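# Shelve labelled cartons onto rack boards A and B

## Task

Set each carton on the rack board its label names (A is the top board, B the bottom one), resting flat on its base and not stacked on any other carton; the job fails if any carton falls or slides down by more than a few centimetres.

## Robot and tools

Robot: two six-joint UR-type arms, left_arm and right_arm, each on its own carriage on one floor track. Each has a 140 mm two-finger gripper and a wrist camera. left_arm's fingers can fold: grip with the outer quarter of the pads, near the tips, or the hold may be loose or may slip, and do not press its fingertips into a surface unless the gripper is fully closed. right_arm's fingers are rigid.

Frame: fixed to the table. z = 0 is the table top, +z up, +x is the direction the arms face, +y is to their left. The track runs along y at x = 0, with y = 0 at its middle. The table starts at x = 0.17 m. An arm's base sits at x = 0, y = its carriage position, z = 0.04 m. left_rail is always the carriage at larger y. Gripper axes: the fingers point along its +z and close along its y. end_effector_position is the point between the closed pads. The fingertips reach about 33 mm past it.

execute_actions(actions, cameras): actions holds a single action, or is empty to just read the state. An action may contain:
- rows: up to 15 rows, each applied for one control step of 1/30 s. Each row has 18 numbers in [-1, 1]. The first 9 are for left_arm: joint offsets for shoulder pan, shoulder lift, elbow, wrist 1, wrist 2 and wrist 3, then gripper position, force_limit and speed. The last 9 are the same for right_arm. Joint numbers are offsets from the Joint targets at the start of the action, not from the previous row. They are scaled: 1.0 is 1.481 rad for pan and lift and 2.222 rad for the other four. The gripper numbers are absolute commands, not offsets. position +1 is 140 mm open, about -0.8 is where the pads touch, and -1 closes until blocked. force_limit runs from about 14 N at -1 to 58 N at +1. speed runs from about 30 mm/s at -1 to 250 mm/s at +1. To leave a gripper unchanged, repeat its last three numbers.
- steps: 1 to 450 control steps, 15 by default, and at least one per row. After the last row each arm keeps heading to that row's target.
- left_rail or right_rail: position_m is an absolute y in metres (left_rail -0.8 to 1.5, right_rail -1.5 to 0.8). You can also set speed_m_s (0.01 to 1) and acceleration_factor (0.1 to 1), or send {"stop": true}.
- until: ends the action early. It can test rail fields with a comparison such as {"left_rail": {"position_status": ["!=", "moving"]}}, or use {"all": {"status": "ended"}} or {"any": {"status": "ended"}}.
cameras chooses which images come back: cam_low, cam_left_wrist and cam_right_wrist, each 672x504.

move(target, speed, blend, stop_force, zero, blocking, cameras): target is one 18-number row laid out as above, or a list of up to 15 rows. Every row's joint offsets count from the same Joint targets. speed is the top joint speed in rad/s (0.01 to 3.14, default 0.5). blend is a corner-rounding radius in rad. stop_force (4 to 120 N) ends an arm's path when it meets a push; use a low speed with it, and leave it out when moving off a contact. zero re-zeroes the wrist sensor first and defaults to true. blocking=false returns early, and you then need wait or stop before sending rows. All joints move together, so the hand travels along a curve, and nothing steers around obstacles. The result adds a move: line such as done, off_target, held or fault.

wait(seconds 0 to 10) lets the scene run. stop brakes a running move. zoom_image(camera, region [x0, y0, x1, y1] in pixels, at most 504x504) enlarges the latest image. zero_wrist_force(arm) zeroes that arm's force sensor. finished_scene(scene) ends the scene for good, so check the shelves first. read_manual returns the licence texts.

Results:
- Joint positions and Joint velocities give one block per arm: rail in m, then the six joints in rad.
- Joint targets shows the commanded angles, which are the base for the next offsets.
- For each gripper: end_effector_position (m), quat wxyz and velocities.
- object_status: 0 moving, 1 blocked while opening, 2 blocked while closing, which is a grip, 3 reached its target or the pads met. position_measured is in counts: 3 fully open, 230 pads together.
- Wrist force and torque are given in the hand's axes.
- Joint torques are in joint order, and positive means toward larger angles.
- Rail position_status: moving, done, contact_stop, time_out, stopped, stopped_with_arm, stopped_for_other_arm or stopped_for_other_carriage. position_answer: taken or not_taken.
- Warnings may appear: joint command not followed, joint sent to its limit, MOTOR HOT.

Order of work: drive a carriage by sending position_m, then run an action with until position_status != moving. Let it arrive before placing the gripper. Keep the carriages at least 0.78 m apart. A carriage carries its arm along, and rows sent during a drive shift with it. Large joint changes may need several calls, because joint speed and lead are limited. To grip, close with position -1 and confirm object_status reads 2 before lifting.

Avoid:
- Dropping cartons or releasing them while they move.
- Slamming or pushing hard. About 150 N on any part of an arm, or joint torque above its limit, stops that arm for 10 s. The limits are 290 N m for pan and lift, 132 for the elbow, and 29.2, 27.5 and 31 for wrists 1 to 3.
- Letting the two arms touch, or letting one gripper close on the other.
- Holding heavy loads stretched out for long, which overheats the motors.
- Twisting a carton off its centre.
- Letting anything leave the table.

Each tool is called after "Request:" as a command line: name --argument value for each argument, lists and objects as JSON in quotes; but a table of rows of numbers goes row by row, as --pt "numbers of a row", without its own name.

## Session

Request:
execute_actions --actions '[]'

Scene clock: 0.00 s.
left_arm: end_effector_position=(+0.3563, +0.7786, +0.5790) position_measured=3 object_status=3 end_effector_quat_wxyz=(+0.000, +0.000, +1.000, +0.000) | right_arm: end_effector_position=(+0.3563, -0.6214, +0.5790) position_measured=3 object_status=3 end_effector_quat_wxyz=(+0.000, +0.000, +1.000, +0.000)
Joint positions: left_arm=[0.7 -0.281 -2.157 1.821 -1.235 -1.571 -0.28] | right_arm=[-0.7 -0.281 -2.157 1.821 -1.235 -1.571 -0.28]
Joint velocities: within noise
Joint torques (N m): no reading
Wrist force (N): no reading
Wrist torque (N m): no reading
Wrist force, peak (N): no reading
Joint targets: left_arm=[0.700 -0.280 -2.157 1.821 -1.235 -1.571 -0.280] | right_arm=[-0.700 -0.281 -2.157 1.821 -1.235 -1.571 -0.280]
Tool commands: left_gripper/position=+1.0 left_gripper/force_limit=+1.0 left_gripper/speed=+1.0 right_gripper/position=+1.0 right_gripper/force_limit=+1.0 right_gripper/speed=+1.0
left_rail: position_m=0.700 position_status=done
right_rail: position_m=-0.700 position_status=done

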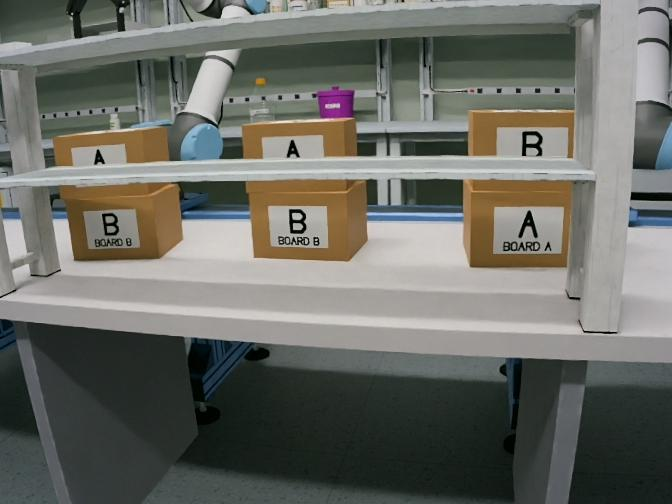

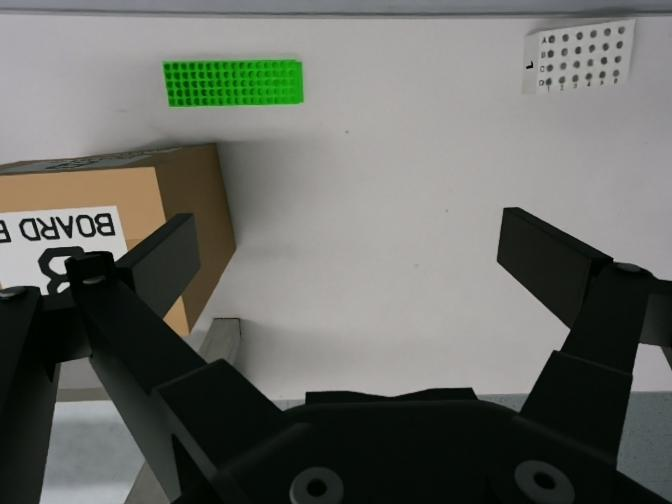

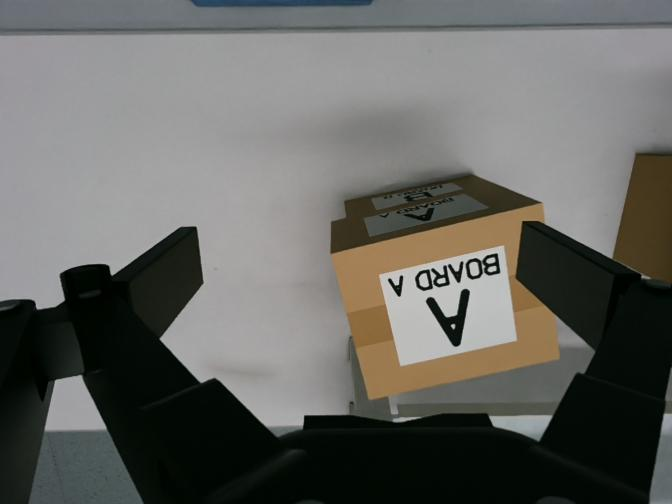

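Request:
zoom_image --camera "cam_low" --region '[440, 150, 600, 280]'

Request:
zoom_image --camera "cam_low" --region '[40, 150, 200, 280]'

Request:
zoom_image --camera "cam_low" --region '[230, 150, 390, 280]'

Scaled by 3.150.

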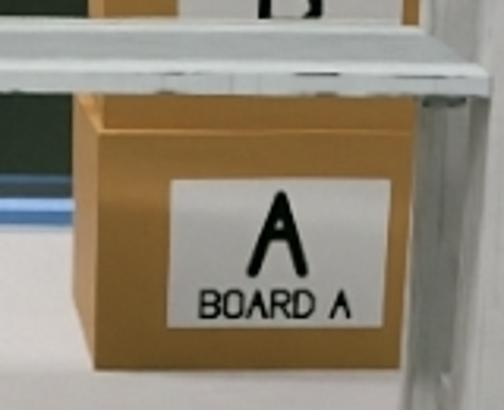

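Scaled by 3.150.

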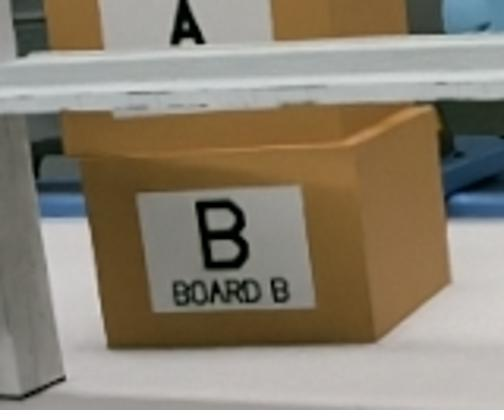

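Scaled by 3.150.

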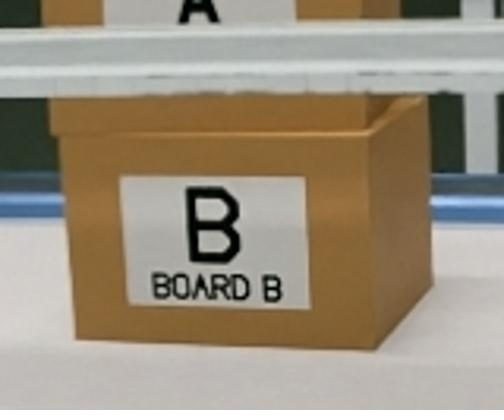

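Request:
zoom_image --camera "cam_low" --region '[540, 250, 672, 350]'

Request:
zoom_image --camera "cam_low" --region '[0, 220, 132, 320]'

Request:
zoom_image --camera "cam_right_wrist" --region '[310, 130, 672, 420]'

Request:
zoom_image --camera "cam_left_wrist" --region '[0, 120, 260, 360]'

Scaled by 3.818.

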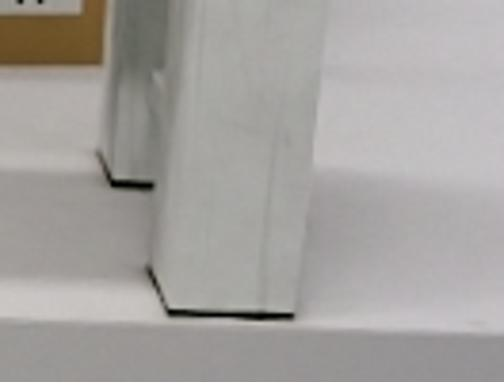

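Scaled by 3.818.

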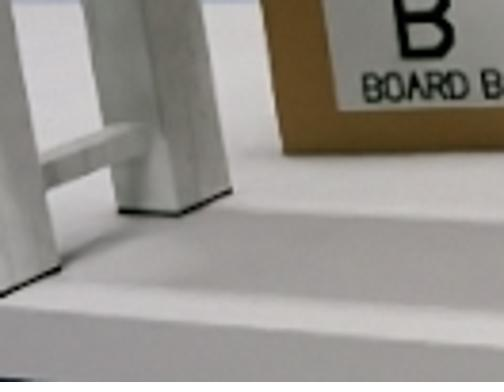

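Scaled by 1.392.

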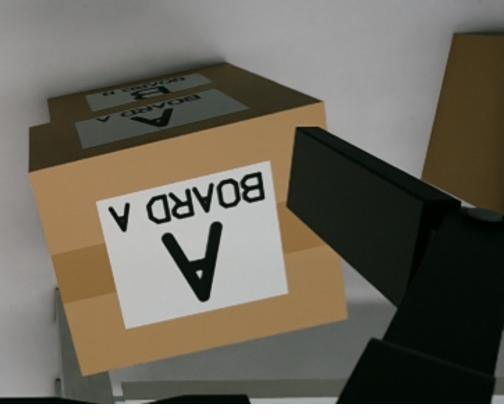

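Scaled by 1.938.

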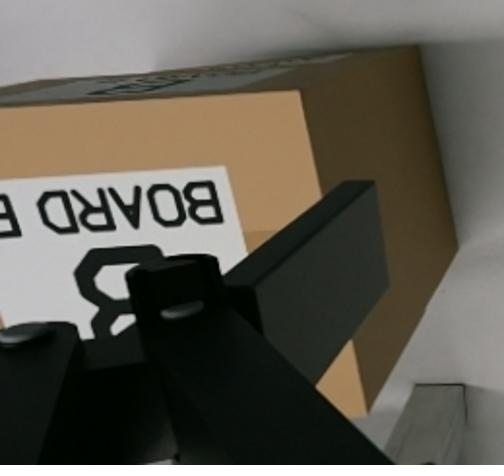

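Request:
execute_actions --actions '[{"left_rail": {"position_m": 0.683, "speed_m_s": 0.5}, "right_rail": {"position_m": -0.667, "speed_m_s": 0.5}, "steps": 60, "until": {"all": {"status": "ended"}}}]' --cameras '[]'

Request:
move --target '[-0.965246, 0.145208, 0.063708, 0.546438, 0.801363, -0.580691, -1, 0, 0, 0.425726, 0.085753, 0.035554, 0.420702, 0.945095, 0.576283, -1, 0, 0]' --speed 0.9 --cameras '[]'

Scene clock: 294.10 s.
left_arm: end_effector_position=(+0.3563, +0.7615, +0.5790) position_measured=3 object_status=3 end_effector_quat_wxyz=(+0.000, +0.000, +1.000, +0.000) | right_arm: end_effector_position=(+0.3563, -0.5885, +0.5790) position_measured=3 object_status=3 end_effector_quat_wxyz=(+0.000, +0.000, +1.000, +0.000)
Joint positions: left_arm=[0.683 -0.281 -2.157 1.821 -1.235 -1.571 -0.28] | right_arm=[-0.667 -0.28 -2.157 1.821 -1.235 -1.571 -0.28]
Joint velocities: within noise
Joint torques (N m): left_arm=[-3.1 1.92 -49.72 -3.48 0.24 0.02] | right_arm=[-1.54 4.21 -41.59 -4.2 0.32 0.27]
Wrist force (N): left_arm=[0.2 -0.3 0.3] | right_arm=[0.1 -0.2 0.1]
Wrist torque (N m): left_arm=[-0.06 -0.04 0.00] | right_arm=[-0.04 -0.03 0.00]
Wrist force, peak (N): left_arm=[-0.1 1.7 0.1] | right_arm=[0.1 -2.0 0.0]
Joint targets: left_arm=[0.683 -0.280 -2.157 1.821 -1.235 -1.571 -0.280] | right_arm=[-0.667 -0.281 -2.157 1.821 -1.235 -1.571 -0.280]
Tool commands: left_gripper/position=+1.0 left_gripper/force_limit=+1.0 left_gripper/speed=+1.0 right_gripper/position=+1.0 right_gripper/force_limit=+1.0 right_gripper/speed=+1.0
left_rail: position_m=0.683 speed_m_s=0.50 position_status=done
right_rail: position_m=-0.667 speed_m_s=0.50 position_status=done
No camera images: "cameras" was empty.

Scene clock: 297.17 s.
left_arm: end_effector_position=(+0.4440, +0.1963, +0.6600) position_measured=233 object_status=3 end_effector_quat_wxyz=(+0.579, +0.579, +0.406, +0.406) | right_arm: end_effector_position=(+0.3105, -0.0552, +0.8068) position_measured=233 object_status=3 end_effector_quat_wxyz=(+0.666, -0.578, -0.248, -0.402)
Joint positions: left_arm=[0.683 -1.71 -1.942 1.962 -0.021 0.21 -1.571] | right_arm=[-0.667 0.35 -2.03 1.9 -0.3 0.529 1]
Joint velocities: within noise
Joint torques (N m): left_arm=[-14.92 7.75 -39.71 2.2 2.81 -2.6] | right_arm=[10.46 5.12 -35.99 0.14 5.49 2.79]
Wrist force (N): left_arm=[0.2 -0.5 0.0] | right_arm=[0.0 1.1 -0.4]
Wrist torque (N m): left_arm=[-0.03 0.06 -0.31] | right_arm=[-0.27 -0.42 -0.10]
Wrist force, peak (N): left_arm=[-3.0 -0.8 -1.2] | right_arm=[0.3 -4.2 -0.6]
Joint targets: left_arm=[0.683 -1.710 -1.942 1.962 -0.021 0.210 -1.571] | right_arm=[-0.667 0.350 -2.030 1.900 -0.300 0.529 1.000]
left_rail: position_m=0.683 speed_m_s=0.50 position_status=done
right_rail: position_m=-0.667 speed_m_s=0.50 position_status=done
move: done
No camera images: "cameras" was empty.

Request:
move --target '[0, 0, 0, 0, 0, 0, -1, 0, 0, 0.293598, 0.059455, 0.028154, 0.125735, 0.664872, 0.256884, -1, 0, 0]' --speed 0.9 --cameras '["cam_left_wrist", "cam_right_wrist"]'

Scene clock: 313.43 s.
left_arm: end_effector_position=(+0.4439, +0.1963, +0.6600) position_measured=233 object_status=3 end_effector_quat_wxyz=(+0.579, +0.579, +0.406, +0.405) | right_arm: end_effector_position=(+0.4440, -0.1803, +0.6601) position_measured=233 object_status=3 end_effector_quat_wxyz=(+0.579, -0.579, +0.405, -0.405)
Joint positions: left_arm=[0.683 -1.71 -1.942 1.962 -0.021 0.21 -1.571] | right_arm=[-0.667 0.785 -1.942 1.962 -0.021 2.006 1.571]
Joint velocities: within noise
Joint torques (N m): left_arm=[-14.19 6.51 -46.5 0.23 1.62 -2] | right_arm=[10.39 -2.85 -36.2 0.71 3.34 2.58]
Wrist force (N): left_arm=[0.1 -0.4 0.1] | right_arm=[0.9 1.3 1.3]
Wrist torque (N m): left_arm=[-0.02 0.09 -0.31] | right_arm=[-0.35 -0.34 -0.35]
Wrist force, peak (N): left_arm=[-0.2 -0.7 0.2] | right_arm=[0.0 1.8 1.2]
Joint targets: left_arm=[0.683 -1.710 -1.942 1.962 -0.021 0.210 -1.571] | right_arm=[-0.667 0.785 -1.942 1.962 -0.021 2.006 1.571]
left_rail: position_m=0.683 speed_m_s=0.50 position_status=done
right_rail: position_m=-0.667 speed_m_s=0.50 position_status=done
move: done
camera_calibration:
cam_left_wrist: T_world_to_cam=[[-0.0177795, 0.00433162, 0.999833, -0.643919], [-0.639825, -0.768479, -0.00804837, 0.436264], [0.768315, -0.639861, 0.0164347, -0.043532], [0, 0, 0, 1]] pos_world=[0.30113, 0.310194, 0.648038]
cam_right_wrist: T_world_to_cam=[[-0.0196299, 0.0166221, -0.999669, 0.67852], [-0.616523, 0.786934, 0.0251912, 0.400748], [0.787092, 0.616814, -0.00519952, -0.05886], [0, 0, 0, 1]] pos_world=[0.306718, -0.290335, 0.667894]
Images, in order (width x height): cam_left_wrist 672x504, cam_right_wrist 672x504.

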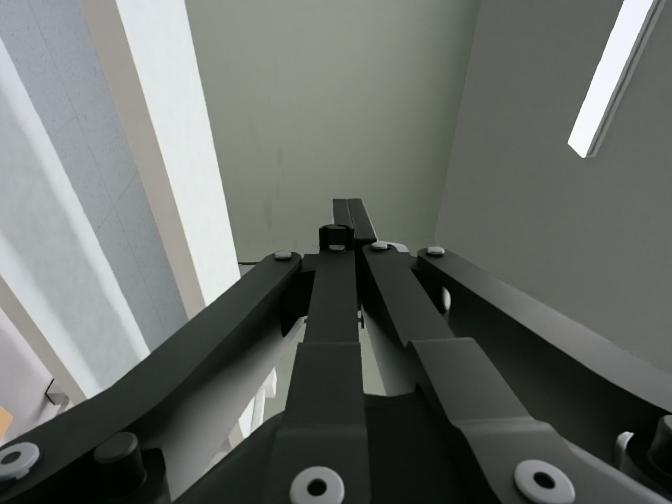

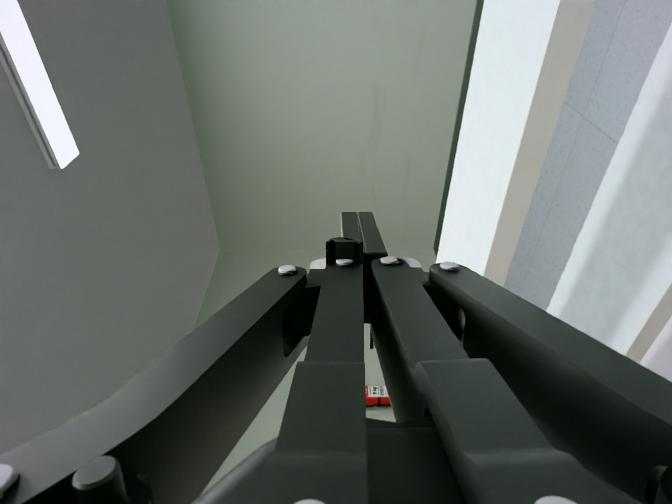

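Request:
move --pt "0.001322 0.073835 0.146848 -0.196060 0.000881 0 -1 0 0 0.006755 0.073835 0.146848 -0.196060 0.004502 0 -1 0 0" --pt "0.005509 0.225730 0.203796 -0.354249 0.003672 0 -1 0 0 0.028472 0.225730 0.203796 -0.354249 0.018977 0 -1 0 0" --speed '[0.5, 0.3]' --blend 0.02 --stop_force 15 --cameras '["cam_left_wrist", "cam_right_wrist"]'

Scene clock: 340.23 s.
left_arm: end_effector_position=(+0.4439, +0.1743, +0.3000) position_measured=233 object_status=3 end_effector_quat_wxyz=(+0.579, +0.579, +0.406, +0.406) | right_arm: end_effector_position=(+0.4440, -0.1583, +0.3000) position_measured=233 object_status=3 end_effector_quat_wxyz=(+0.579, -0.579, +0.405, -0.406)
Joint positions: left_arm=[0.683 -1.702 -1.607 2.415 -0.808 0.218 -1.571] | right_arm=[-0.667 0.827 -1.607 2.415 -0.808 2.049 1.571]
Joint velocities: within noise
Joint torques (N m): left_arm=[12.76 -9.5 -25.47 -2.65 2.36 -2.45] | right_arm=[10.45 -18.26 -23.74 -6.51 3.49 2.96]
Wrist force (N): left_arm=[0.0 -0.2 0.2] | right_arm=[-0.1 1.4 1.0]
Wrist torque (N m): left_arm=[0.04 0.10 -0.30] | right_arm=[-0.38 -0.12 -0.29]
Wrist force, peak (N): left_arm=[2.5 1.0 -0.2] | right_arm=[0.0 3.1 0.6]
Joint targets: left_arm=[0.683 -1.702 -1.607 2.415 -0.808 0.218 -1.571] | right_arm=[-0.667 0.827 -1.607 2.415 -0.808 2.049 1.571]
left_rail: position_m=0.683 speed_m_s=0.50 position_status=done
right_rail: position_m=-0.667 speed_m_s=0.50 position_status=done
move: done
camera_calibration:
cam_left_wrist: T_world_to_cam=[[-0.0177656, 0.00418959, 0.999833, -0.283747], [-0.639773, -0.76852, -0.00814754, 0.416561], [0.768358, -0.639812, 0.0163336, -0.0516249], [0, 0, 0, 1]] pos_world=[0.30113, 0.288294, 0.287937]
cam_right_wrist: T_world_to_cam=[[-0.0197075, 0.0165646, -0.999669, 0.31828], [-0.616411, 0.787022, 0.025193, 0.39251], [0.787178, 0.616703, -0.0052996, -0.0741866], [0, 0, 0, 1]] pos_world=[0.306618, -0.268435, 0.307893]
Images, in order (width x height): cam_left_wrist 672x504, cam_right_wrist 672x504.

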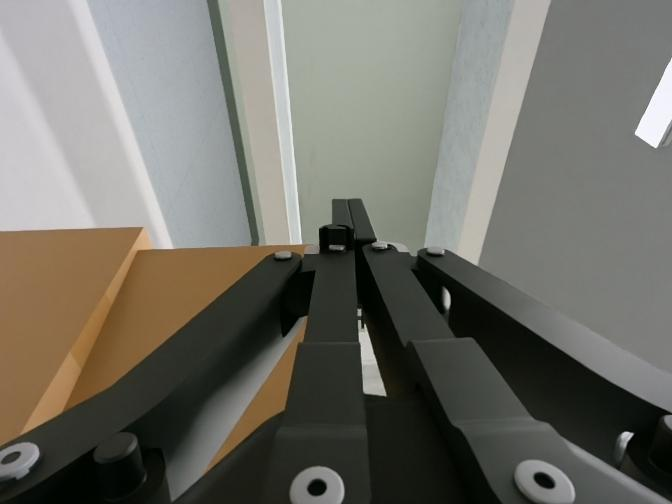

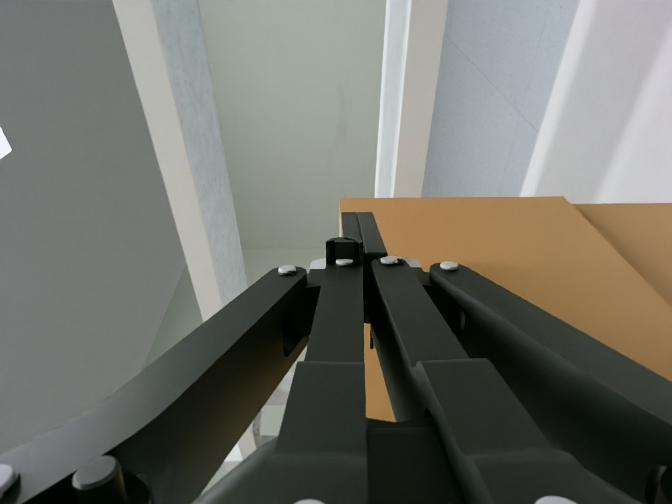

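Request:
move --target '[0.008189, 0.044070, -0.029183, -0.000191, 0.005458, 0, -1, 0, 0, 0.042778, 0.044070, -0.029183, -0.000191, 0.028512, 0, -1, 0, 0]' --speed 0.018 --stop_force 10 --cameras '["cam_left_wrist", "cam_right_wrist"]'

Scene clock: 392.80 s.
left_arm: end_effector_position=(+0.4439, +0.1396, +0.3000) position_measured=233 object_status=3 end_effector_quat_wxyz=(+0.579, +0.579, +0.406, +0.406) | right_arm: end_effector_position=(+0.4442, -0.1241, +0.3001) position_measured=233 object_status=3 end_effector_quat_wxyz=(+0.579, -0.579, +0.405, -0.406)
Joint positions: left_arm=[0.683 -1.691 -1.548 2.356 -0.808 0.229 -1.571] | right_arm=[-0.667 0.884 -1.548 2.357 -0.808 2.106 1.571]
Joint velocities: within noise
Joint torques (N m): left_arm=[-15.89 -53.82 -27.57 -2.7 1.09 -2.19] | right_arm=[-11.67 -46.39 -24.82 -5.87 -6.62 2.8]
Wrist force (N): left_arm=[6.7 2.2 -5.1] | right_arm=[8.3 -1.7 -1.0]
Wrist torque (N m): left_arm=[-0.01 0.33 -0.32] | right_arm=[-0.18 0.03 -0.32]
Wrist force, peak (N): left_arm=[11.6 3.1 -6.6] | right_arm=[13.4 -2.6 -3.9]
Joint targets: left_arm=[0.683 -1.691 -1.548 2.356 -0.808 0.229 -1.571] | right_arm=[-0.667 0.884 -1.548 2.357 -0.808 2.106 1.571]
left_rail: position_m=0.683 speed_m_s=0.50 position_status=done
right_rail: position_m=-0.667 speed_m_s=0.50 position_status=done
move: contact (left_arm, right_arm)
camera_calibration:
cam_left_wrist: T_world_to_cam=[[-0.0177659, 0.00419066, 0.999833, -0.283702], [-0.639715, -0.768569, -0.00814568, 0.389812], [0.768407, -0.639753, 0.0163352, -0.0739222], [0, 0, 0, 1]] pos_world=[0.30113, 0.253494, 0.288037]
cam_right_wrist: T_world_to_cam=[[-0.0197075, 0.0165646, -0.999669, 0.317818], [-0.616411, 0.787022, 0.025193, 0.365715], [0.787178, 0.616703, -0.0052996, -0.0954348], [0, 0, 0, 1]] pos_world=[0.306818, -0.234235, 0.307993]
Images, in order (width x height): cam_left_wrist 672x504, cam_right_wrist 672x504.

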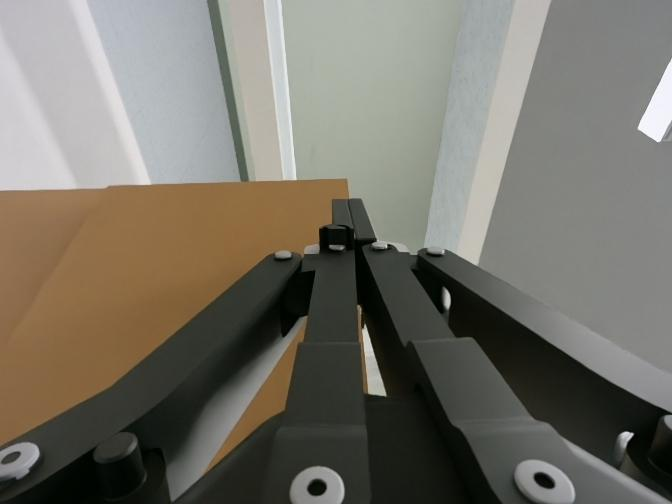

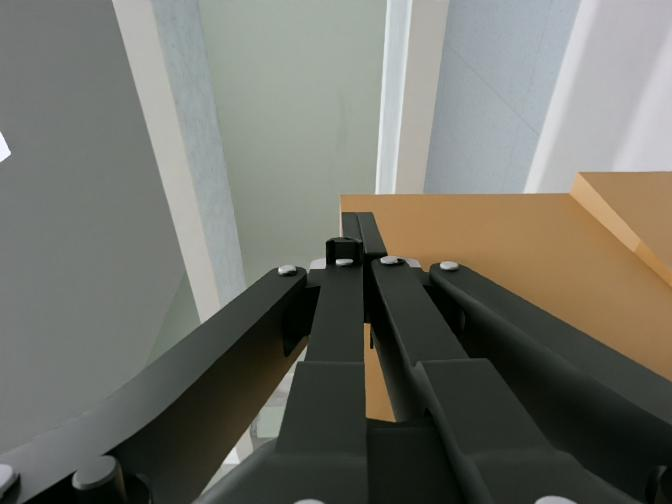

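Request:
move --pt "-0.025353 -0.028968 0.019465 -0.000158 -0.016898 0 -1 0 0 -0.007290 -0.028646 0.019252 -0.000159 -0.004859 0 -1 0 0" --pt "-0.060955 -0.031667 0.021203 -0.000096 -0.040627 0 -1 0 0 0.025107 -0.031345 0.020990 -0.000098 0.016735 0 -1 0 0" --speed '[0.04, 0.08]' --blend 0.01 --cameras '[]'

Request:
move --target '[0.009656, 0.032959, -0.021978, 0.000011, 0.006436, 0, -1, 0, 0, 0.028137, 0.032959, -0.021978, 0.000011, 0.018754, 0, -1, 0, 0]' --speed 0.018 --stop_force 10 --cameras '["cam_left_wrist", "cam_right_wrist"]'

Scene clock: 449.53 s.
left_arm: end_effector_position=(+0.4110, +0.1582, +0.3000) position_measured=233 object_status=3 end_effector_quat_wxyz=(+0.579, +0.579, +0.406, +0.406) | right_arm: end_effector_position=(+0.4111, -0.1425, +0.3000) position_measured=233 object_status=3 end_effector_quat_wxyz=(+0.579, -0.579, +0.405, -0.406)
Joint positions: left_arm=[0.683 -1.781 -1.594 2.403 -0.809 0.139 -1.571] | right_arm=[-0.667 0.921 -1.595 2.403 -0.809 2.143 1.571]
Joint velocities: within noise
Joint torques (N m): left_arm=[-15.16 -51.38 -23.14 1.2 -2.24 -2.36] | right_arm=[12.99 -45.35 -22.49 0.01 3.59 2.62]
Wrist force (N): left_arm=[0.0 -0.6 0.3] | right_arm=[0.0 1.6 1.3]
Wrist torque (N m): left_arm=[-0.07 0.10 -0.30] | right_arm=[-0.32 -0.15 -0.33]
Wrist force, peak (N): left_arm=[7.3 2.3 -5.1] | right_arm=[8.8 -0.8 -1.4]
Joint targets: left_arm=[0.683 -1.781 -1.594 2.403 -0.809 0.139 -1.571] | right_arm=[-0.667 0.922 -1.595 2.403 -0.809 2.143 1.571]
left_rail: position_m=0.683 speed_m_s=0.50 position_status=done
right_rail: position_m=-0.667 speed_m_s=0.50 position_status=done
move: done
No camera images: "cameras" was empty.

Scene clock: 452.53 s.
left_arm: end_effector_position=(+0.4108, +0.1396, +0.3001) position_measured=233 object_status=3 end_effector_quat_wxyz=(+0.579, +0.579, +0.406, +0.406) | right_arm: end_effector_position=(+0.4112, -0.1241, +0.3001) position_measured=233 object_status=3 end_effector_quat_wxyz=(+0.579, -0.579, +0.405, -0.406)
Joint positions: left_arm=[0.683 -1.772 -1.562 2.37 -0.809 0.148 -1.571] | right_arm=[-0.667 0.949 -1.563 2.371 -0.809 2.171 1.571]
Joint velocities: within noise
Joint torques (N m): left_arm=[-18.41 -55.42 -27.81 0.84 -0.5 -1.91] | right_arm=[-11.52 -45.77 -25.48 -0.08 -6.38 2.53]
Wrist force (N): left_arm=[6.2 1.6 -4.6] | right_arm=[7.9 -1.2 -2.7]
Wrist torque (N m): left_arm=[-0.08 0.35 -0.32] | right_arm=[-0.31 -0.02 -0.31]
Wrist force, peak (N): left_arm=[10.9 3.7 -6.8] | right_arm=[13.5 -2.5 -4.4]
Joint targets: left_arm=[0.683 -1.772 -1.562 2.370 -0.809 0.148 -1.571] | right_arm=[-0.667 0.949 -1.563 2.371 -0.809 2.171 1.571]
left_rail: position_m=0.683 speed_m_s=0.50 position_status=done
right_rail: position_m=-0.667 speed_m_s=0.50 position_status=done
move: contact (left_arm, right_arm); left_arm: the shoulder lift is farthest, 0.016 rad from its target; right_arm: the elbow is farthest, 0.017 rad from its target
camera_calibration:
cam_left_wrist: T_world_to_cam=[[-0.0178327, 0.00410941, 0.999833, -0.284251], [-0.639604, -0.76866, -0.00824852, 0.368737], [0.768498, -0.639644, 0.0163357, -0.0484763], [0, 0, 0, 1]] pos_world=[0.268031, 0.253594, 0.288037]
cam_right_wrist: T_world_to_cam=[[-0.0197075, 0.0165646, -0.999669, 0.317166], [-0.616411, 0.787022, 0.025193, 0.345295], [0.787178, 0.616703, -0.0052996, -0.0695196], [0, 0, 0, 1]] pos_world=[0.273818, -0.234135, 0.307993]
Images, in order (width x height): cam_left_wrist 672x504, cam_right_wrist 672x504.

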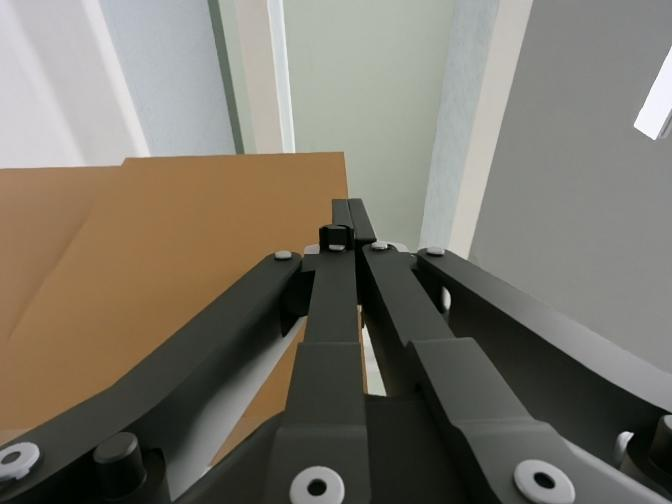

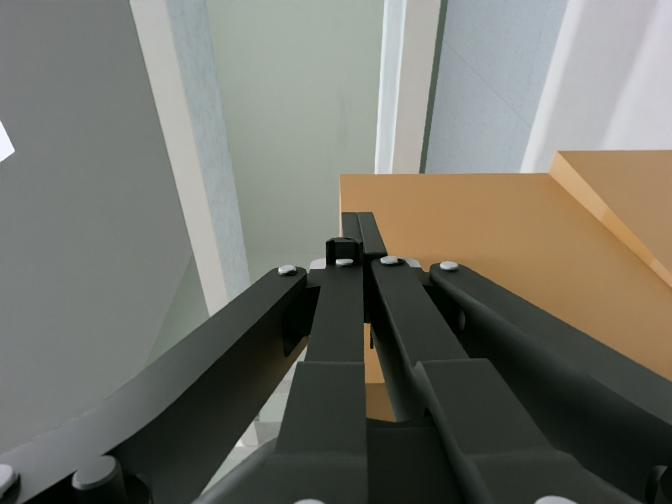

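Request:
move --pt "0.000915 0.002870 -0.001762 -0.000151 0.000610 0 -1 0 0 0.003086 0.003398 -0.002114 -0.000151 0.002057 0 -1 0 0" --pt "0.001047 -0.010065 -0.006572 0.013280 0.000698 0 -1 0 0 0.003473 -0.009537 -0.006923 0.013280 0.002315 0 -1 0 0" --speed '[0.01, 0.02]' --cameras '[]'

Scene clock: 555.70 s.
left_arm: end_effector_position=(+0.4109, +0.1368, +0.3118) position_measured=233 object_status=3 end_effector_quat_wxyz=(+0.579, +0.579, +0.406, +0.406) | right_arm: end_effector_position=(+0.4110, -0.1209, +0.3119) position_measured=233 object_status=3 end_effector_quat_wxyz=(+0.579, -0.579, +0.405, -0.406)
Joint positions: left_arm=[0.683 -1.77 -1.576 2.356 -0.779 0.15 -1.571] | right_arm=[-0.667 0.954 -1.577 2.356 -0.779 2.176 1.571]
Joint velocities: within noise
Joint torques (N m): left_arm=[-6.22 -56.96 -75.14 -1.41 21.53 -2.17] | right_arm=[28.27 -51.33 -62.27 -3.96 -6.44 2.34]
Wrist force (N): left_arm=[41.2 -8.8 -13.9] | right_arm=[42.1 10.0 -12.3]
Wrist torque (N m): left_arm=[0.32 1.53 -0.13] | right_arm=[-0.82 0.80 -0.44]
Wrist force, peak (N): left_arm=[41.7 -8.0 -13.9] | right_arm=[42.3 9.7 -12.3]
Joint targets: left_arm=[0.683 -1.770 -1.576 2.356 -0.779 0.150 -1.571] | right_arm=[-0.667 0.954 -1.577 2.356 -0.779 2.176 1.571]
left_rail: position_m=0.683 speed_m_s=0.50 position_status=done
right_rail: position_m=-0.667 speed_m_s=0.50 position_status=done
move: done
No camera images: "cameras" was empty.

Request:
move --pt "0 -0.050127 -0.020975 0.054385 0 0 -1 0 0 0 -0.050127 -0.020975 0.054385 0 0 -1 0 0" --pt "0 -0.091244 -0.045258 0.106073 0 0 -1 0 0 0 -0.091244 -0.045258 0.106073 0 0 -1 0 0" --pt "0 -0.123849 -0.072487 0.155034 0 0 -1 0 0 0 -0.123849 -0.072487 0.155034 0 0 -1 0 0" --pt "0 -0.148633 -0.102372 0.201438 0 0 -1 0 0 0 -0.148633 -0.102372 0.201438 0 0 -1 0 0" --pt "0 -0.166330 -0.134708 0.245569 0 0 -1 0 0 0 -0.166330 -0.134708 0.245569 0 0 -1 0 0" --pt "0 -0.177650 -0.169365 0.287772 0 0 -1 0 0 0 -0.177650 -0.169365 0.287772 0 0 -1 0 0" --pt "0 -0.183090 -0.204777 0.326809 0 0 -1 0 0 0 -0.183090 -0.204777 0.326809 0 0 -1 0 0" --speed 0.12 --blend 0.012 --cameras '["cam_low"]'

Scene clock: 578.90 s.
left_arm: end_effector_position=(+0.4109, +0.1368, +0.6599) position_measured=233 object_status=3 end_effector_quat_wxyz=(+0.579, +0.579, +0.406, +0.406) | right_arm: end_effector_position=(+0.4110, -0.1208, +0.6599) position_measured=233 object_status=3 end_effector_quat_wxyz=(+0.579, -0.579, +0.405, -0.405)
Joint positions: left_arm=[0.683 -1.77 -1.848 1.901 -0.053 0.15 -1.571] | right_arm=[-0.667 0.954 -1.848 1.901 -0.053 2.176 1.571]
Joint velocities: within noise
Joint torques (N m): left_arm=[-35.38 -26.01 -71.5 -1.88 21.52 -2.2] | right_arm=[27.64 -23.94 -63.75 -4.24 -16.8 2.11]
Wrist force (N): left_arm=[45.0 -8.7 -15.5] | right_arm=[46.1 10.0 -14.0]
Wrist torque (N m): left_arm=[0.34 1.65 -0.12] | right_arm=[-0.85 0.81 -0.43]
Wrist force, peak (N): left_arm=[53.1 -8.2 -17.9] | right_arm=[54.5 10.1 -16.9]
Joint targets: left_arm=[0.683 -1.770 -1.848 1.901 -0.053 0.150 -1.571] | right_arm=[-0.667 0.954 -1.848 1.901 -0.053 2.176 1.571]
left_rail: position_m=0.683 speed_m_s=0.50 position_status=done
right_rail: position_m=-0.667 speed_m_s=0.50 position_status=done
move: done
Images, in order (width x height): cam_low 672x504.

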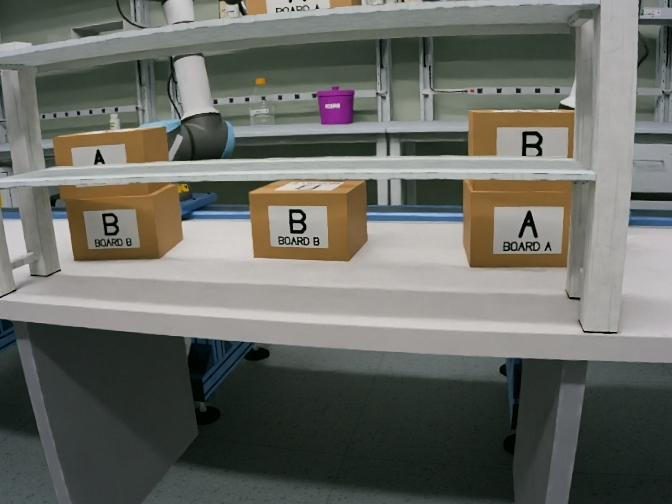

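Request:
move --pt "0.076537 0.015144 -0.007234 -0.002860 0.051014 0 -1 0 0 -0.060915 0.015144 -0.007234 -0.002860 -0.040601 0 -1 0 0" --pt "0.150469 0.035520 -0.017358 -0.006317 0.100290 0 -1 0 0 -0.115232 0.035520 -0.017358 -0.006317 -0.076804 0 -1 0 0" --pt "0.221045 0.060436 -0.030319 -0.009962 0.147330 0 -1 0 0 -0.163395 0.060436 -0.030319 -0.009962 -0.108905 0 -1 0 0" --pt "0.287516 0.089199 -0.046064 -0.013388 0.191634 0 -1 0 0 -0.205847 0.089199 -0.046064 -0.013388 -0.137200 0 -1 0 0" --pt "0.348772 0.121019 -0.064521 -0.016140 0.232463 0 -1 0 0 -0.242945 0.121019 -0.064521 -0.016140 -0.161927 0 -1 0 0" --pt "0.405138 0.155500 -0.085692 -0.017951 0.270031 0 -1 0 0 -0.275386 0.155500 -0.085692 -0.017951 -0.183550 0 -1 0 0" --pt "0.456578 0.192147 -0.109563 -0.018507 0.304317 0 -1 0 0 -0.303785 0.192147 -0.109563 -0.018507 -0.202478 0 -1 0 0" --pt "0.503058 0.230465 -0.136116 -0.017492 0.335297 0 -1 0 0 -0.328753 0.230465 -0.136116 -0.017492 -0.219119 0 -1 0 0" --speed 0.095 --blend 0.012 --cameras '["cam_low"]'

Scene clock: 605.53 s.
left_arm: end_effector_position=(+0.7847, +0.1368, +0.6598) position_measured=233 object_status=3 end_effector_quat_wxyz=(+0.579, +0.579, +0.406, +0.406) | right_arm: end_effector_position=(+0.7847, -0.1209, +0.6599) position_measured=233 object_status=3 end_effector_quat_wxyz=(+0.579, -0.579, +0.406, -0.406)
Joint positions: left_arm=[0.683 -1.025 -1.506 1.598 -0.092 0.895 -1.571] | right_arm=[-0.667 0.467 -1.507 1.598 -0.092 1.689 1.571]
Joint velocities: within noise
Joint torques (N m): left_arm=[-24.16 -29.45 -76.04 -3.38 22.03 -2.21] | right_arm=[18.44 -44.48 -61.55 -3.46 -22.62 2.02]
Wrist force (N): left_arm=[39.8 -8.7 -13.8] | right_arm=[41.2 9.3 -12.5]
Wrist torque (N m): left_arm=[0.32 1.55 -0.13] | right_arm=[-0.93 0.68 -0.46]
Wrist force, peak (N): left_arm=[51.2 -8.2 -17.4] | right_arm=[52.0 10.6 -16.1]
Joint targets: left_arm=[0.683 -1.025 -1.506 1.598 -0.092 0.895 -1.571] | right_arm=[-0.667 0.467 -1.507 1.598 -0.092 1.689 1.571]
left_rail: position_m=0.683 speed_m_s=0.50 position_status=done
right_rail: position_m=-0.667 speed_m_s=0.50 position_status=done
move: done
Images, in order (width x height): cam_low 672x504.

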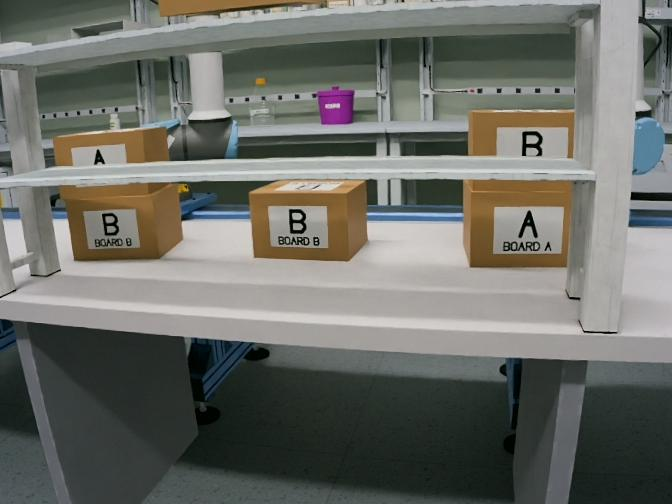

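Request:
move --pt "0 0.003891 0.021010 -0.023604 0 0 -1 0 0 0 0.003891 0.021010 -0.023604 0 0 -1 0 0" --pt "0 0.005397 0.027099 -0.030696 0 0 -1 0 0 0 0.005397 0.027099 -0.030696 0 0 -1 0 0" --speed '[0.04, 0.012]' --cameras '[]'

Scene clock: 628.90 s.
left_arm: end_effector_position=(+0.7849, +0.1369, +0.6210) position_measured=233 object_status=3 end_effector_quat_wxyz=(+0.579, +0.579, +0.406, +0.406) | right_arm: end_effector_position=(+0.7848, -0.1209, +0.6212) position_measured=233 object_status=3 end_effector_quat_wxyz=(+0.579, -0.579, +0.405, -0.406)
Joint positions: left_arm=[0.683 -1.025 -1.498 1.658 -0.16 0.895 -1.571] | right_arm=[-0.667 0.467 -1.499 1.658 -0.16 1.689 1.571]
Joint velocities: within noise
Joint torques (N m): left_arm=[-46.86 36 -14.13 1.13 19.91 -1.19] | right_arm=[35.75 13.37 -11.76 0.95 -20.73 1.99]
Wrist force (N): left_arm=[63.6 48.0 -28.8] | right_arm=[61.6 -35.5 -35.6]
Wrist torque (N m): left_arm=[-1.27 2.29 -0.87] | right_arm=[0.54 0.99 0.09]
Wrist force, peak (N): left_arm=[63.9 49.7 -29.3] | right_arm=[61.6 -35.5 -35.6]
Joint targets: left_arm=[0.683 -1.025 -1.498 1.658 -0.160 0.895 -1.571] | right_arm=[-0.667 0.467 -1.499 1.659 -0.160 1.689 1.571]
left_rail: position_m=0.683 speed_m_s=0.50 position_status=done
right_rail: position_m=-0.667 speed_m_s=0.50 position_status=done
move: done
No camera images: "cameras" was empty.

Request:
move --target '[0, -0.000378, -0.001482, 0.001734, 0, 0, -1, 0, 0, 0, -0.000378, -0.001482, 0.001734, 0, 0, -1, 0, 0]' --speed 0.02 --cameras '[]'

Scene clock: 641.40 s.
left_arm: end_effector_position=(+0.7849, +0.1368, +0.6227) position_measured=233 object_status=3 end_effector_quat_wxyz=(+0.579, +0.579, +0.406, +0.406) | right_arm: end_effector_position=(+0.7848, -0.1209, +0.6228) position_measured=233 object_status=3 end_effector_quat_wxyz=(+0.579, -0.579, +0.406, -0.405)
Joint positions: left_arm=[0.683 -1.025 -1.499 1.655 -0.156 0.895 -1.571] | right_arm=[-0.667 0.467 -1.499 1.655 -0.156 1.689 1.571]
Joint velocities: within noise
Joint torques (N m): left_arm=[-68.21 -32.08 -49.47 1.41 19.35 1.45] | right_arm=[56.18 -34.44 -43.29 2.76 -20.11 2.02]
Wrist force (N): left_arm=[59.8 26.1 -19.6] | right_arm=[59.8 -17.7 -25.7]
Wrist torque (N m): left_arm=[-0.72 2.27 -0.60] | right_arm=[-0.01 1.09 -0.13]
Wrist force, peak (N): left_arm=[64.4 49.5 -28.6] | right_arm=[62.0 -39.2 -37.1]
Joint targets: left_arm=[0.683 -1.025 -1.499 1.655 -0.156 0.895 -1.571] | right_arm=[-0.667 0.467 -1.499 1.655 -0.156 1.689 1.571]
left_rail: position_m=0.683 speed_m_s=0.50 position_status=done
right_rail: position_m=-0.667 speed_m_s=0.50 position_status=done
move: done
No camera images: "cameras" was empty.

Request:
move --pt "0 -0.000275 -0.001077 0.001261 0 0 -1 0 0 0 -0.000275 -0.001077 0.001261 0 0 -1 0 0" --pt "0.002053 -0.002955 0.000831 0.001139 0.001369 0 -1 0 0 -0.003515 -0.002955 0.000831 0.001139 -0.002342 0 -1 0 0" --pt "0.008214 -0.010996 0.006556 0.000773 0.005475 0 -1 0 0 -0.014059 -0.010996 0.006556 0.000773 -0.009370 0 -1 0 0" --pt "-0.078906 -0.083531 0.054978 0.000697 -0.052592 0 -1 0 0 0.028760 -0.083531 0.054978 0.000697 0.019169 0 -1 0 0" --pt "-0.205342 -0.161999 0.101036 0.006938 -0.136864 0 -1 0 0 0.096193 -0.161999 0.101036 0.006938 0.064114 0 -1 0 0" --pt "-0.358830 -0.230159 0.135805 0.017599 -0.239167 0 -1 0 0 0.186413 -0.230159 0.135805 0.017599 0.124248 0 -1 0 0" --speed '[0.02, 0.012, 0.04, 0.12, 0.25, 0.3]' --blend '[0, 0, 0.003, 0.015, 0.015, 0]' --cameras '["cam_low", "cam_left_wrist", "cam_right_wrist"]'

Scene clock: 676.77 s.
left_arm: end_effector_position=(+0.5001, +0.1642, +0.6248) position_measured=233 object_status=3 end_effector_quat_wxyz=(+0.579, +0.579, +0.406, +0.406) | right_arm: end_effector_position=(+0.5001, -0.1484, +0.6248) position_measured=233 object_status=3 end_effector_quat_wxyz=(+0.579, -0.579, +0.405, -0.406)
Joint positions: left_arm=[0.683 -1.556 -1.84 1.957 -0.117 0.364 -1.571] | right_arm=[-0.667 0.743 -1.84 1.957 -0.117 1.965 1.571]
Joint velocities: within noise
Joint torques (N m): left_arm=[-13.77 -46.48 -39.44 1.61 -2.18 1.44] | right_arm=[10.59 -36.69 -36.29 0.65 3.83 1.82]
Wrist force (N): left_arm=[0.1 -0.3 0.2] | right_arm=[-4.7 1.3 1.6]
Wrist torque (N m): left_arm=[0.01 0.09 -0.30] | right_arm=[-0.40 0.85 -0.39]
Wrist force, peak (N): left_arm=[59.4 24.8 -18.7] | right_arm=[60.0 -16.0 -25.1]
Joint targets: left_arm=[0.683 -1.556 -1.840 1.957 -0.117 0.363 -1.571] | right_arm=[-0.667 0.743 -1.840 1.957 -0.117 1.965 1.571]
left_rail: position_m=0.683 speed_m_s=0.50 position_status=done
right_rail: position_m=-0.667 speed_m_s=0.50 position_status=done
move: done
camera_calibration:
cam_left_wrist: T_world_to_cam=[[-0.0177664, 0.00418564, 0.999833, -0.607451], [-0.639498, -0.76875, -0.00814521, 0.447288], [0.768587, -0.639536, 0.0163346, -0.106798], [0, 0, 0, 1]] pos_world=[0.357331, 0.278094, 0.612737]
cam_right_wrist: T_world_to_cam=[[-0.0196265, 0.0166271, -0.999669, 0.6439], [-0.616351, 0.787069, 0.0251919, 0.41103], [0.787227, 0.616641, -0.0051993, -0.122891], [0, 0, 0, 1]] pos_world=[0.362719, -0.258435, 0.632694]

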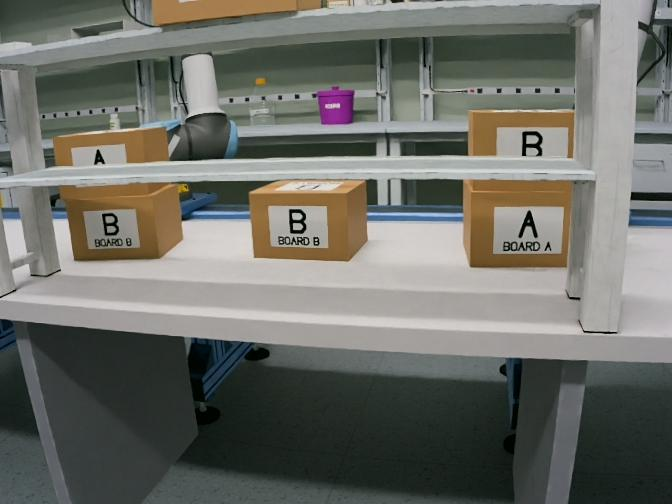

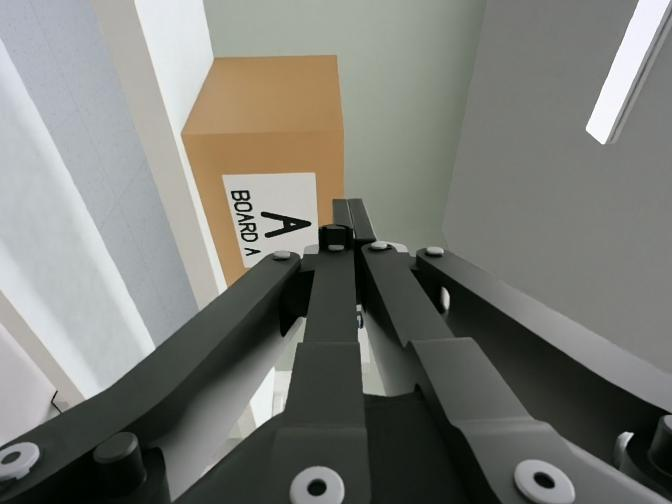

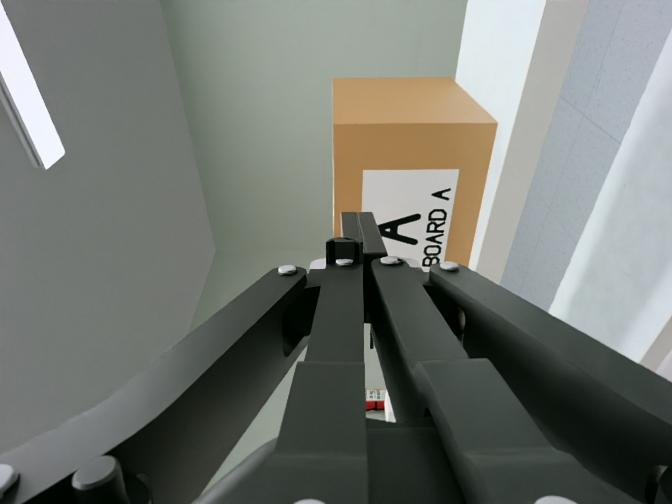

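Request:
zero_wrist_force --arm "right_arm"

Request:
move --pt "-0.053922 0.081791 0.185534 -0.240049 -0.035940 0 -1 0 0 0.083322 0.055754 0.199002 -0.236163 0.055536 0 -1 0 0" --pt "-0.063099 0.399441 0.242740 -0.508974 -0.042056 0 -1 0 0 0.138567 0.386201 0.261018 -0.518426 0.092357 0 -1 0 0" --speed '[0.5, 0.35]' --blend 0.03 --stop_force 20 --cameras '["cam_left_wrist", "cam_right_wrist"]'

Wrist force sensor zeroed.

Scene clock: 754.70 s.
left_arm: end_effector_position=(+0.4640, +0.1784, +0.1399) position_measured=233 object_status=3 end_effector_quat_wxyz=(+0.579, +0.579, +0.406, +0.406) | right_arm: end_effector_position=(+0.3840, -0.1624, +0.1399) position_measured=233 object_status=3 end_effector_quat_wxyz=(+0.579, -0.579, +0.405, -0.406)
Joint positions: left_arm=[0.683 -1.65 -1.248 2.496 -1.248 0.27 -1.571] | right_arm=[-0.667 0.949 -1.268 2.537 -1.269 2.17 1.571]
Joint velocities: within noise
Joint torques (N m): left_arm=[-14.96 -25.82 -5.89 -3.33 -2.33 1.46] | right_arm=[11.45 -31.1 -6.76 -6.4 3.5 1.99]
Wrist force (N, zeroed by zero_wrist_force on right_arm): left_arm=[0.1 -0.1 0.3] | right_arm=[-0.5 -0.3 0.7]
Wrist torque (N m, zeroed by zero_wrist_force on right_arm): left_arm=[0.04 0.10 -0.29] | right_arm=[0.04 0.15 0.06]
Wrist force, peak (N, zeroed by zero_wrist_force on right_arm): left_arm=[0.7 2.2 0.4] | right_arm=[0.5 -2.4 0.3]
Joint targets: left_arm=[0.683 -1.650 -1.248 2.496 -1.248 0.270 -1.571] | right_arm=[-0.667 0.949 -1.268 2.537 -1.269 2.170 1.571]
left_rail: position_m=0.683 speed_m_s=0.50 position_status=done
right_rail: position_m=-0.667 speed_m_s=0.50 position_status=done
move: done
camera_calibration:
cam_left_wrist: T_world_to_cam=[[-0.0177567, 0.00404591, 0.999834, -0.123295], [-0.639546, -0.768709, -0.00824747, 0.431262], [0.768548, -0.639586, 0.0162373, -0.0619456], [0, 0, 0, 1]] pos_world=[0.321231, 0.292394, 0.127837]
cam_right_wrist: T_world_to_cam=[[-0.0197065, 0.0165634, -0.999669, 0.157118], [-0.616411, 0.787022, 0.0251914, 0.362786], [0.787178, 0.616703, -0.00529961, -0.0252759], [0, 0, 0, 1]] pos_world=[0.246618, -0.272535, 0.147793]
Images, in order (width x height): cam_left_wrist 672x504, cam_right_wrist 672x504.

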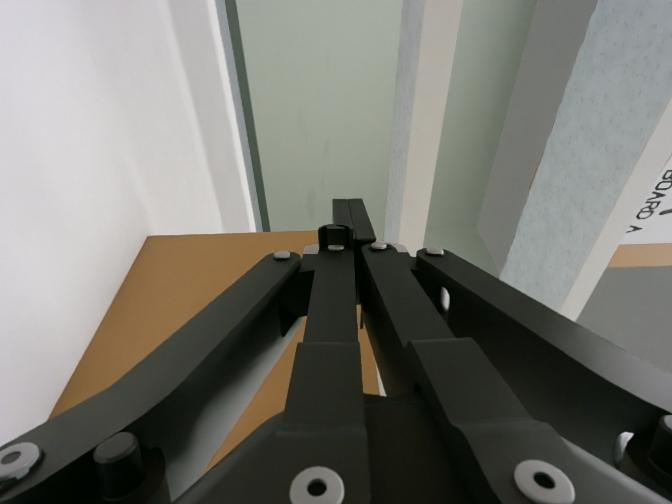

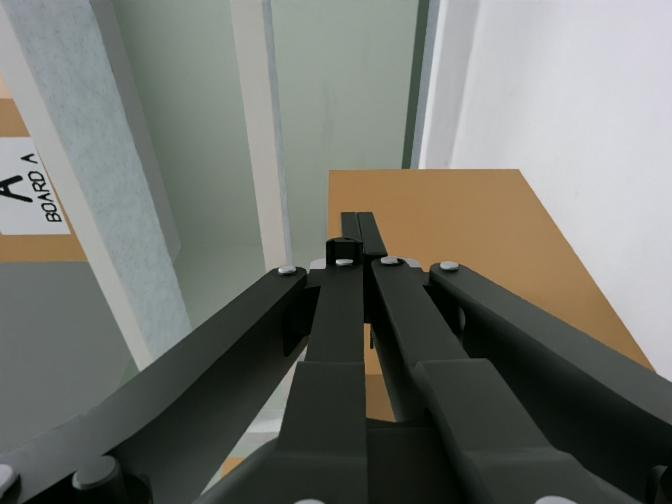

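Request:
move --target '[-0.050575, -0.001577, 0.002177, -0.001126, -0.033709, 0, -1, 0, 0, -0.066308, 0.011663, -0.016100, 0.008326, -0.044195, 0, -1, 0, 0]' --speed 0.1 --cameras '[]'

Request:
move --target '[0.010267, 0.025317, -0.034866, 0.017992, 0.006843, 0, -1, 0, 0, 0.044596, 0.025317, -0.034866, 0.017992, 0.029724, 0, -1, 0, 0]' --speed 0.02 --stop_force 10 --cameras '["cam_left_wrist", "cam_right_wrist"]'

Scene clock: 790.97 s.
left_arm: end_effector_position=(+0.4350, +0.1714, +0.1399) position_measured=233 object_status=3 end_effector_quat_wxyz=(+0.579, +0.579, +0.406, +0.406) | right_arm: end_effector_position=(+0.4349, -0.1554, +0.1399) position_measured=233 object_status=3 end_effector_quat_wxyz=(+0.579, -0.579, +0.405, -0.406)
Joint positions: left_arm=[0.683 -1.725 -1.25 2.501 -1.25 0.195 -1.571] | right_arm=[-0.667 0.851 -1.251 2.501 -1.25 2.072 1.571]
Joint velocities: within noise
Joint torques (N m): left_arm=[-17.06 -64.7 -5.37 -2.59 -2.7 1.35] | right_arm=[-15.49 -33.74 -23.89 0.84 -3.78 2.06]
Wrist force (N, zeroed by zero_wrist_force on right_arm): left_arm=[-0.1 -0.3 0.3] | right_arm=[-0.2 -0.3 0.3]
Wrist torque (N m, zeroed by zero_wrist_force on right_arm): left_arm=[0.00 0.14 -0.29] | right_arm=[-0.04 0.09 0.06]
Wrist force, peak (N, zeroed by zero_wrist_force on right_arm): left_arm=[-0.1 -0.6 0.6] | right_arm=[-0.9 -0.3 0.7]
Joint targets: left_arm=[0.683 -1.725 -1.250 2.501 -1.250 0.195 -1.571] | right_arm=[-0.667 0.850 -1.251 2.501 -1.250 2.072 1.571]
left_rail: position_m=0.683 speed_m_s=0.50 position_status=done
right_rail: position_m=-0.667 speed_m_s=0.50 position_status=done
move: done
No camera images: "cameras" was empty.

Scene clock: 795.40 s.
left_arm: end_effector_position=(+0.4349, +0.1376, +0.1398) position_measured=233 object_status=3 end_effector_quat_wxyz=(+0.579, +0.579, +0.406, +0.406) | right_arm: end_effector_position=(+0.4355, -0.1265, +0.1399) position_measured=233 object_status=3 end_effector_quat_wxyz=(+0.579, -0.579, +0.405, -0.406)
Joint positions: left_arm=[0.683 -1.712 -1.22 2.437 -1.217 0.207 -1.571] | right_arm=[-0.667 0.897 -1.224 2.446 -1.222 2.119 1.571]
Joint velocities: within noise
Joint torques (N m): left_arm=[-21.32 -70.88 -11.08 -3.72 -0.03 1.53] | right_arm=[-13.11 -61.77 -11.24 -6.28 -3.97 1.99]
Wrist force (N, zeroed by zero_wrist_force on right_arm): left_arm=[6.9 2.7 0.0] | right_arm=[3.5 -0.2 -2.5]
Wrist torque (N m, zeroed by zero_wrist_force on right_arm): left_arm=[-0.18 0.46 -0.35] | right_arm=[0.20 0.14 0.12]
Wrist force, peak (N, zeroed by zero_wrist_force on right_arm): left_arm=[12.0 6.3 -6.4] | right_arm=[10.8 -1.9 -5.3]
Joint targets: left_arm=[0.683 -1.712 -1.220 2.437 -1.217 0.207 -1.571] | right_arm=[-0.667 0.897 -1.224 2.446 -1.222 2.119 1.571]
left_rail: position_m=0.683 speed_m_s=0.50 position_status=done
right_rail: position_m=-0.667 speed_m_s=0.50 position_status=done
move: contact (left_arm, right_arm); left_arm: the elbow is farthest, 0.014 rad from its target; right_arm: the elbow is farthest, 0.023 rad from its target
camera_calibration:
cam_left_wrist: T_world_to_cam=[[-0.0178214, 0.00396708, 0.999833, -0.123609], [-0.639435, -0.7688, -0.00834714, 0.381151], [0.768638, -0.639477, 0.0162378, -0.0657173], [0, 0, 0, 1]] pos_world=[0.292031, 0.251494, 0.127837]
cam_right_wrist: T_world_to_cam=[[-0.0197855, 0.0165022, -0.999668, 0.157547], [-0.616409, 0.787023, 0.0251919, 0.366277], [0.787178, 0.616703, -0.0053996, -0.0879403], [0, 0, 0, 1]] pos_world=[0.298118, -0.236635, 0.147793]
Images, in order (width x height): cam_left_wrist 672x504, cam_right_wrist 672x504.

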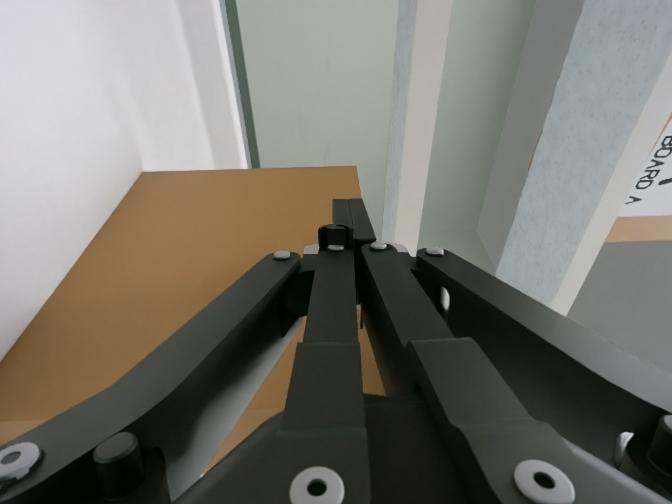

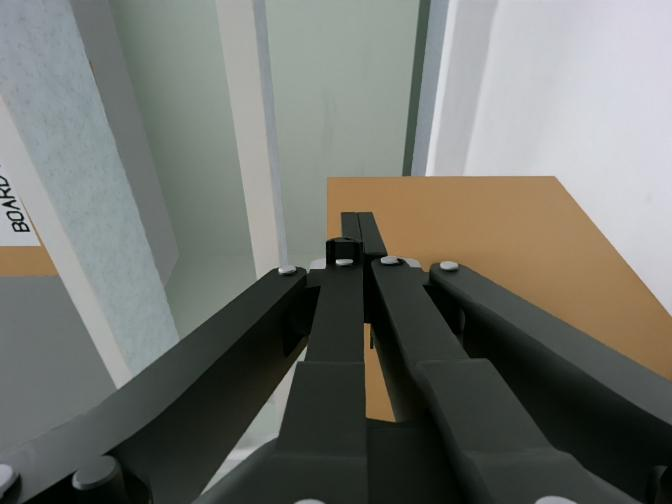

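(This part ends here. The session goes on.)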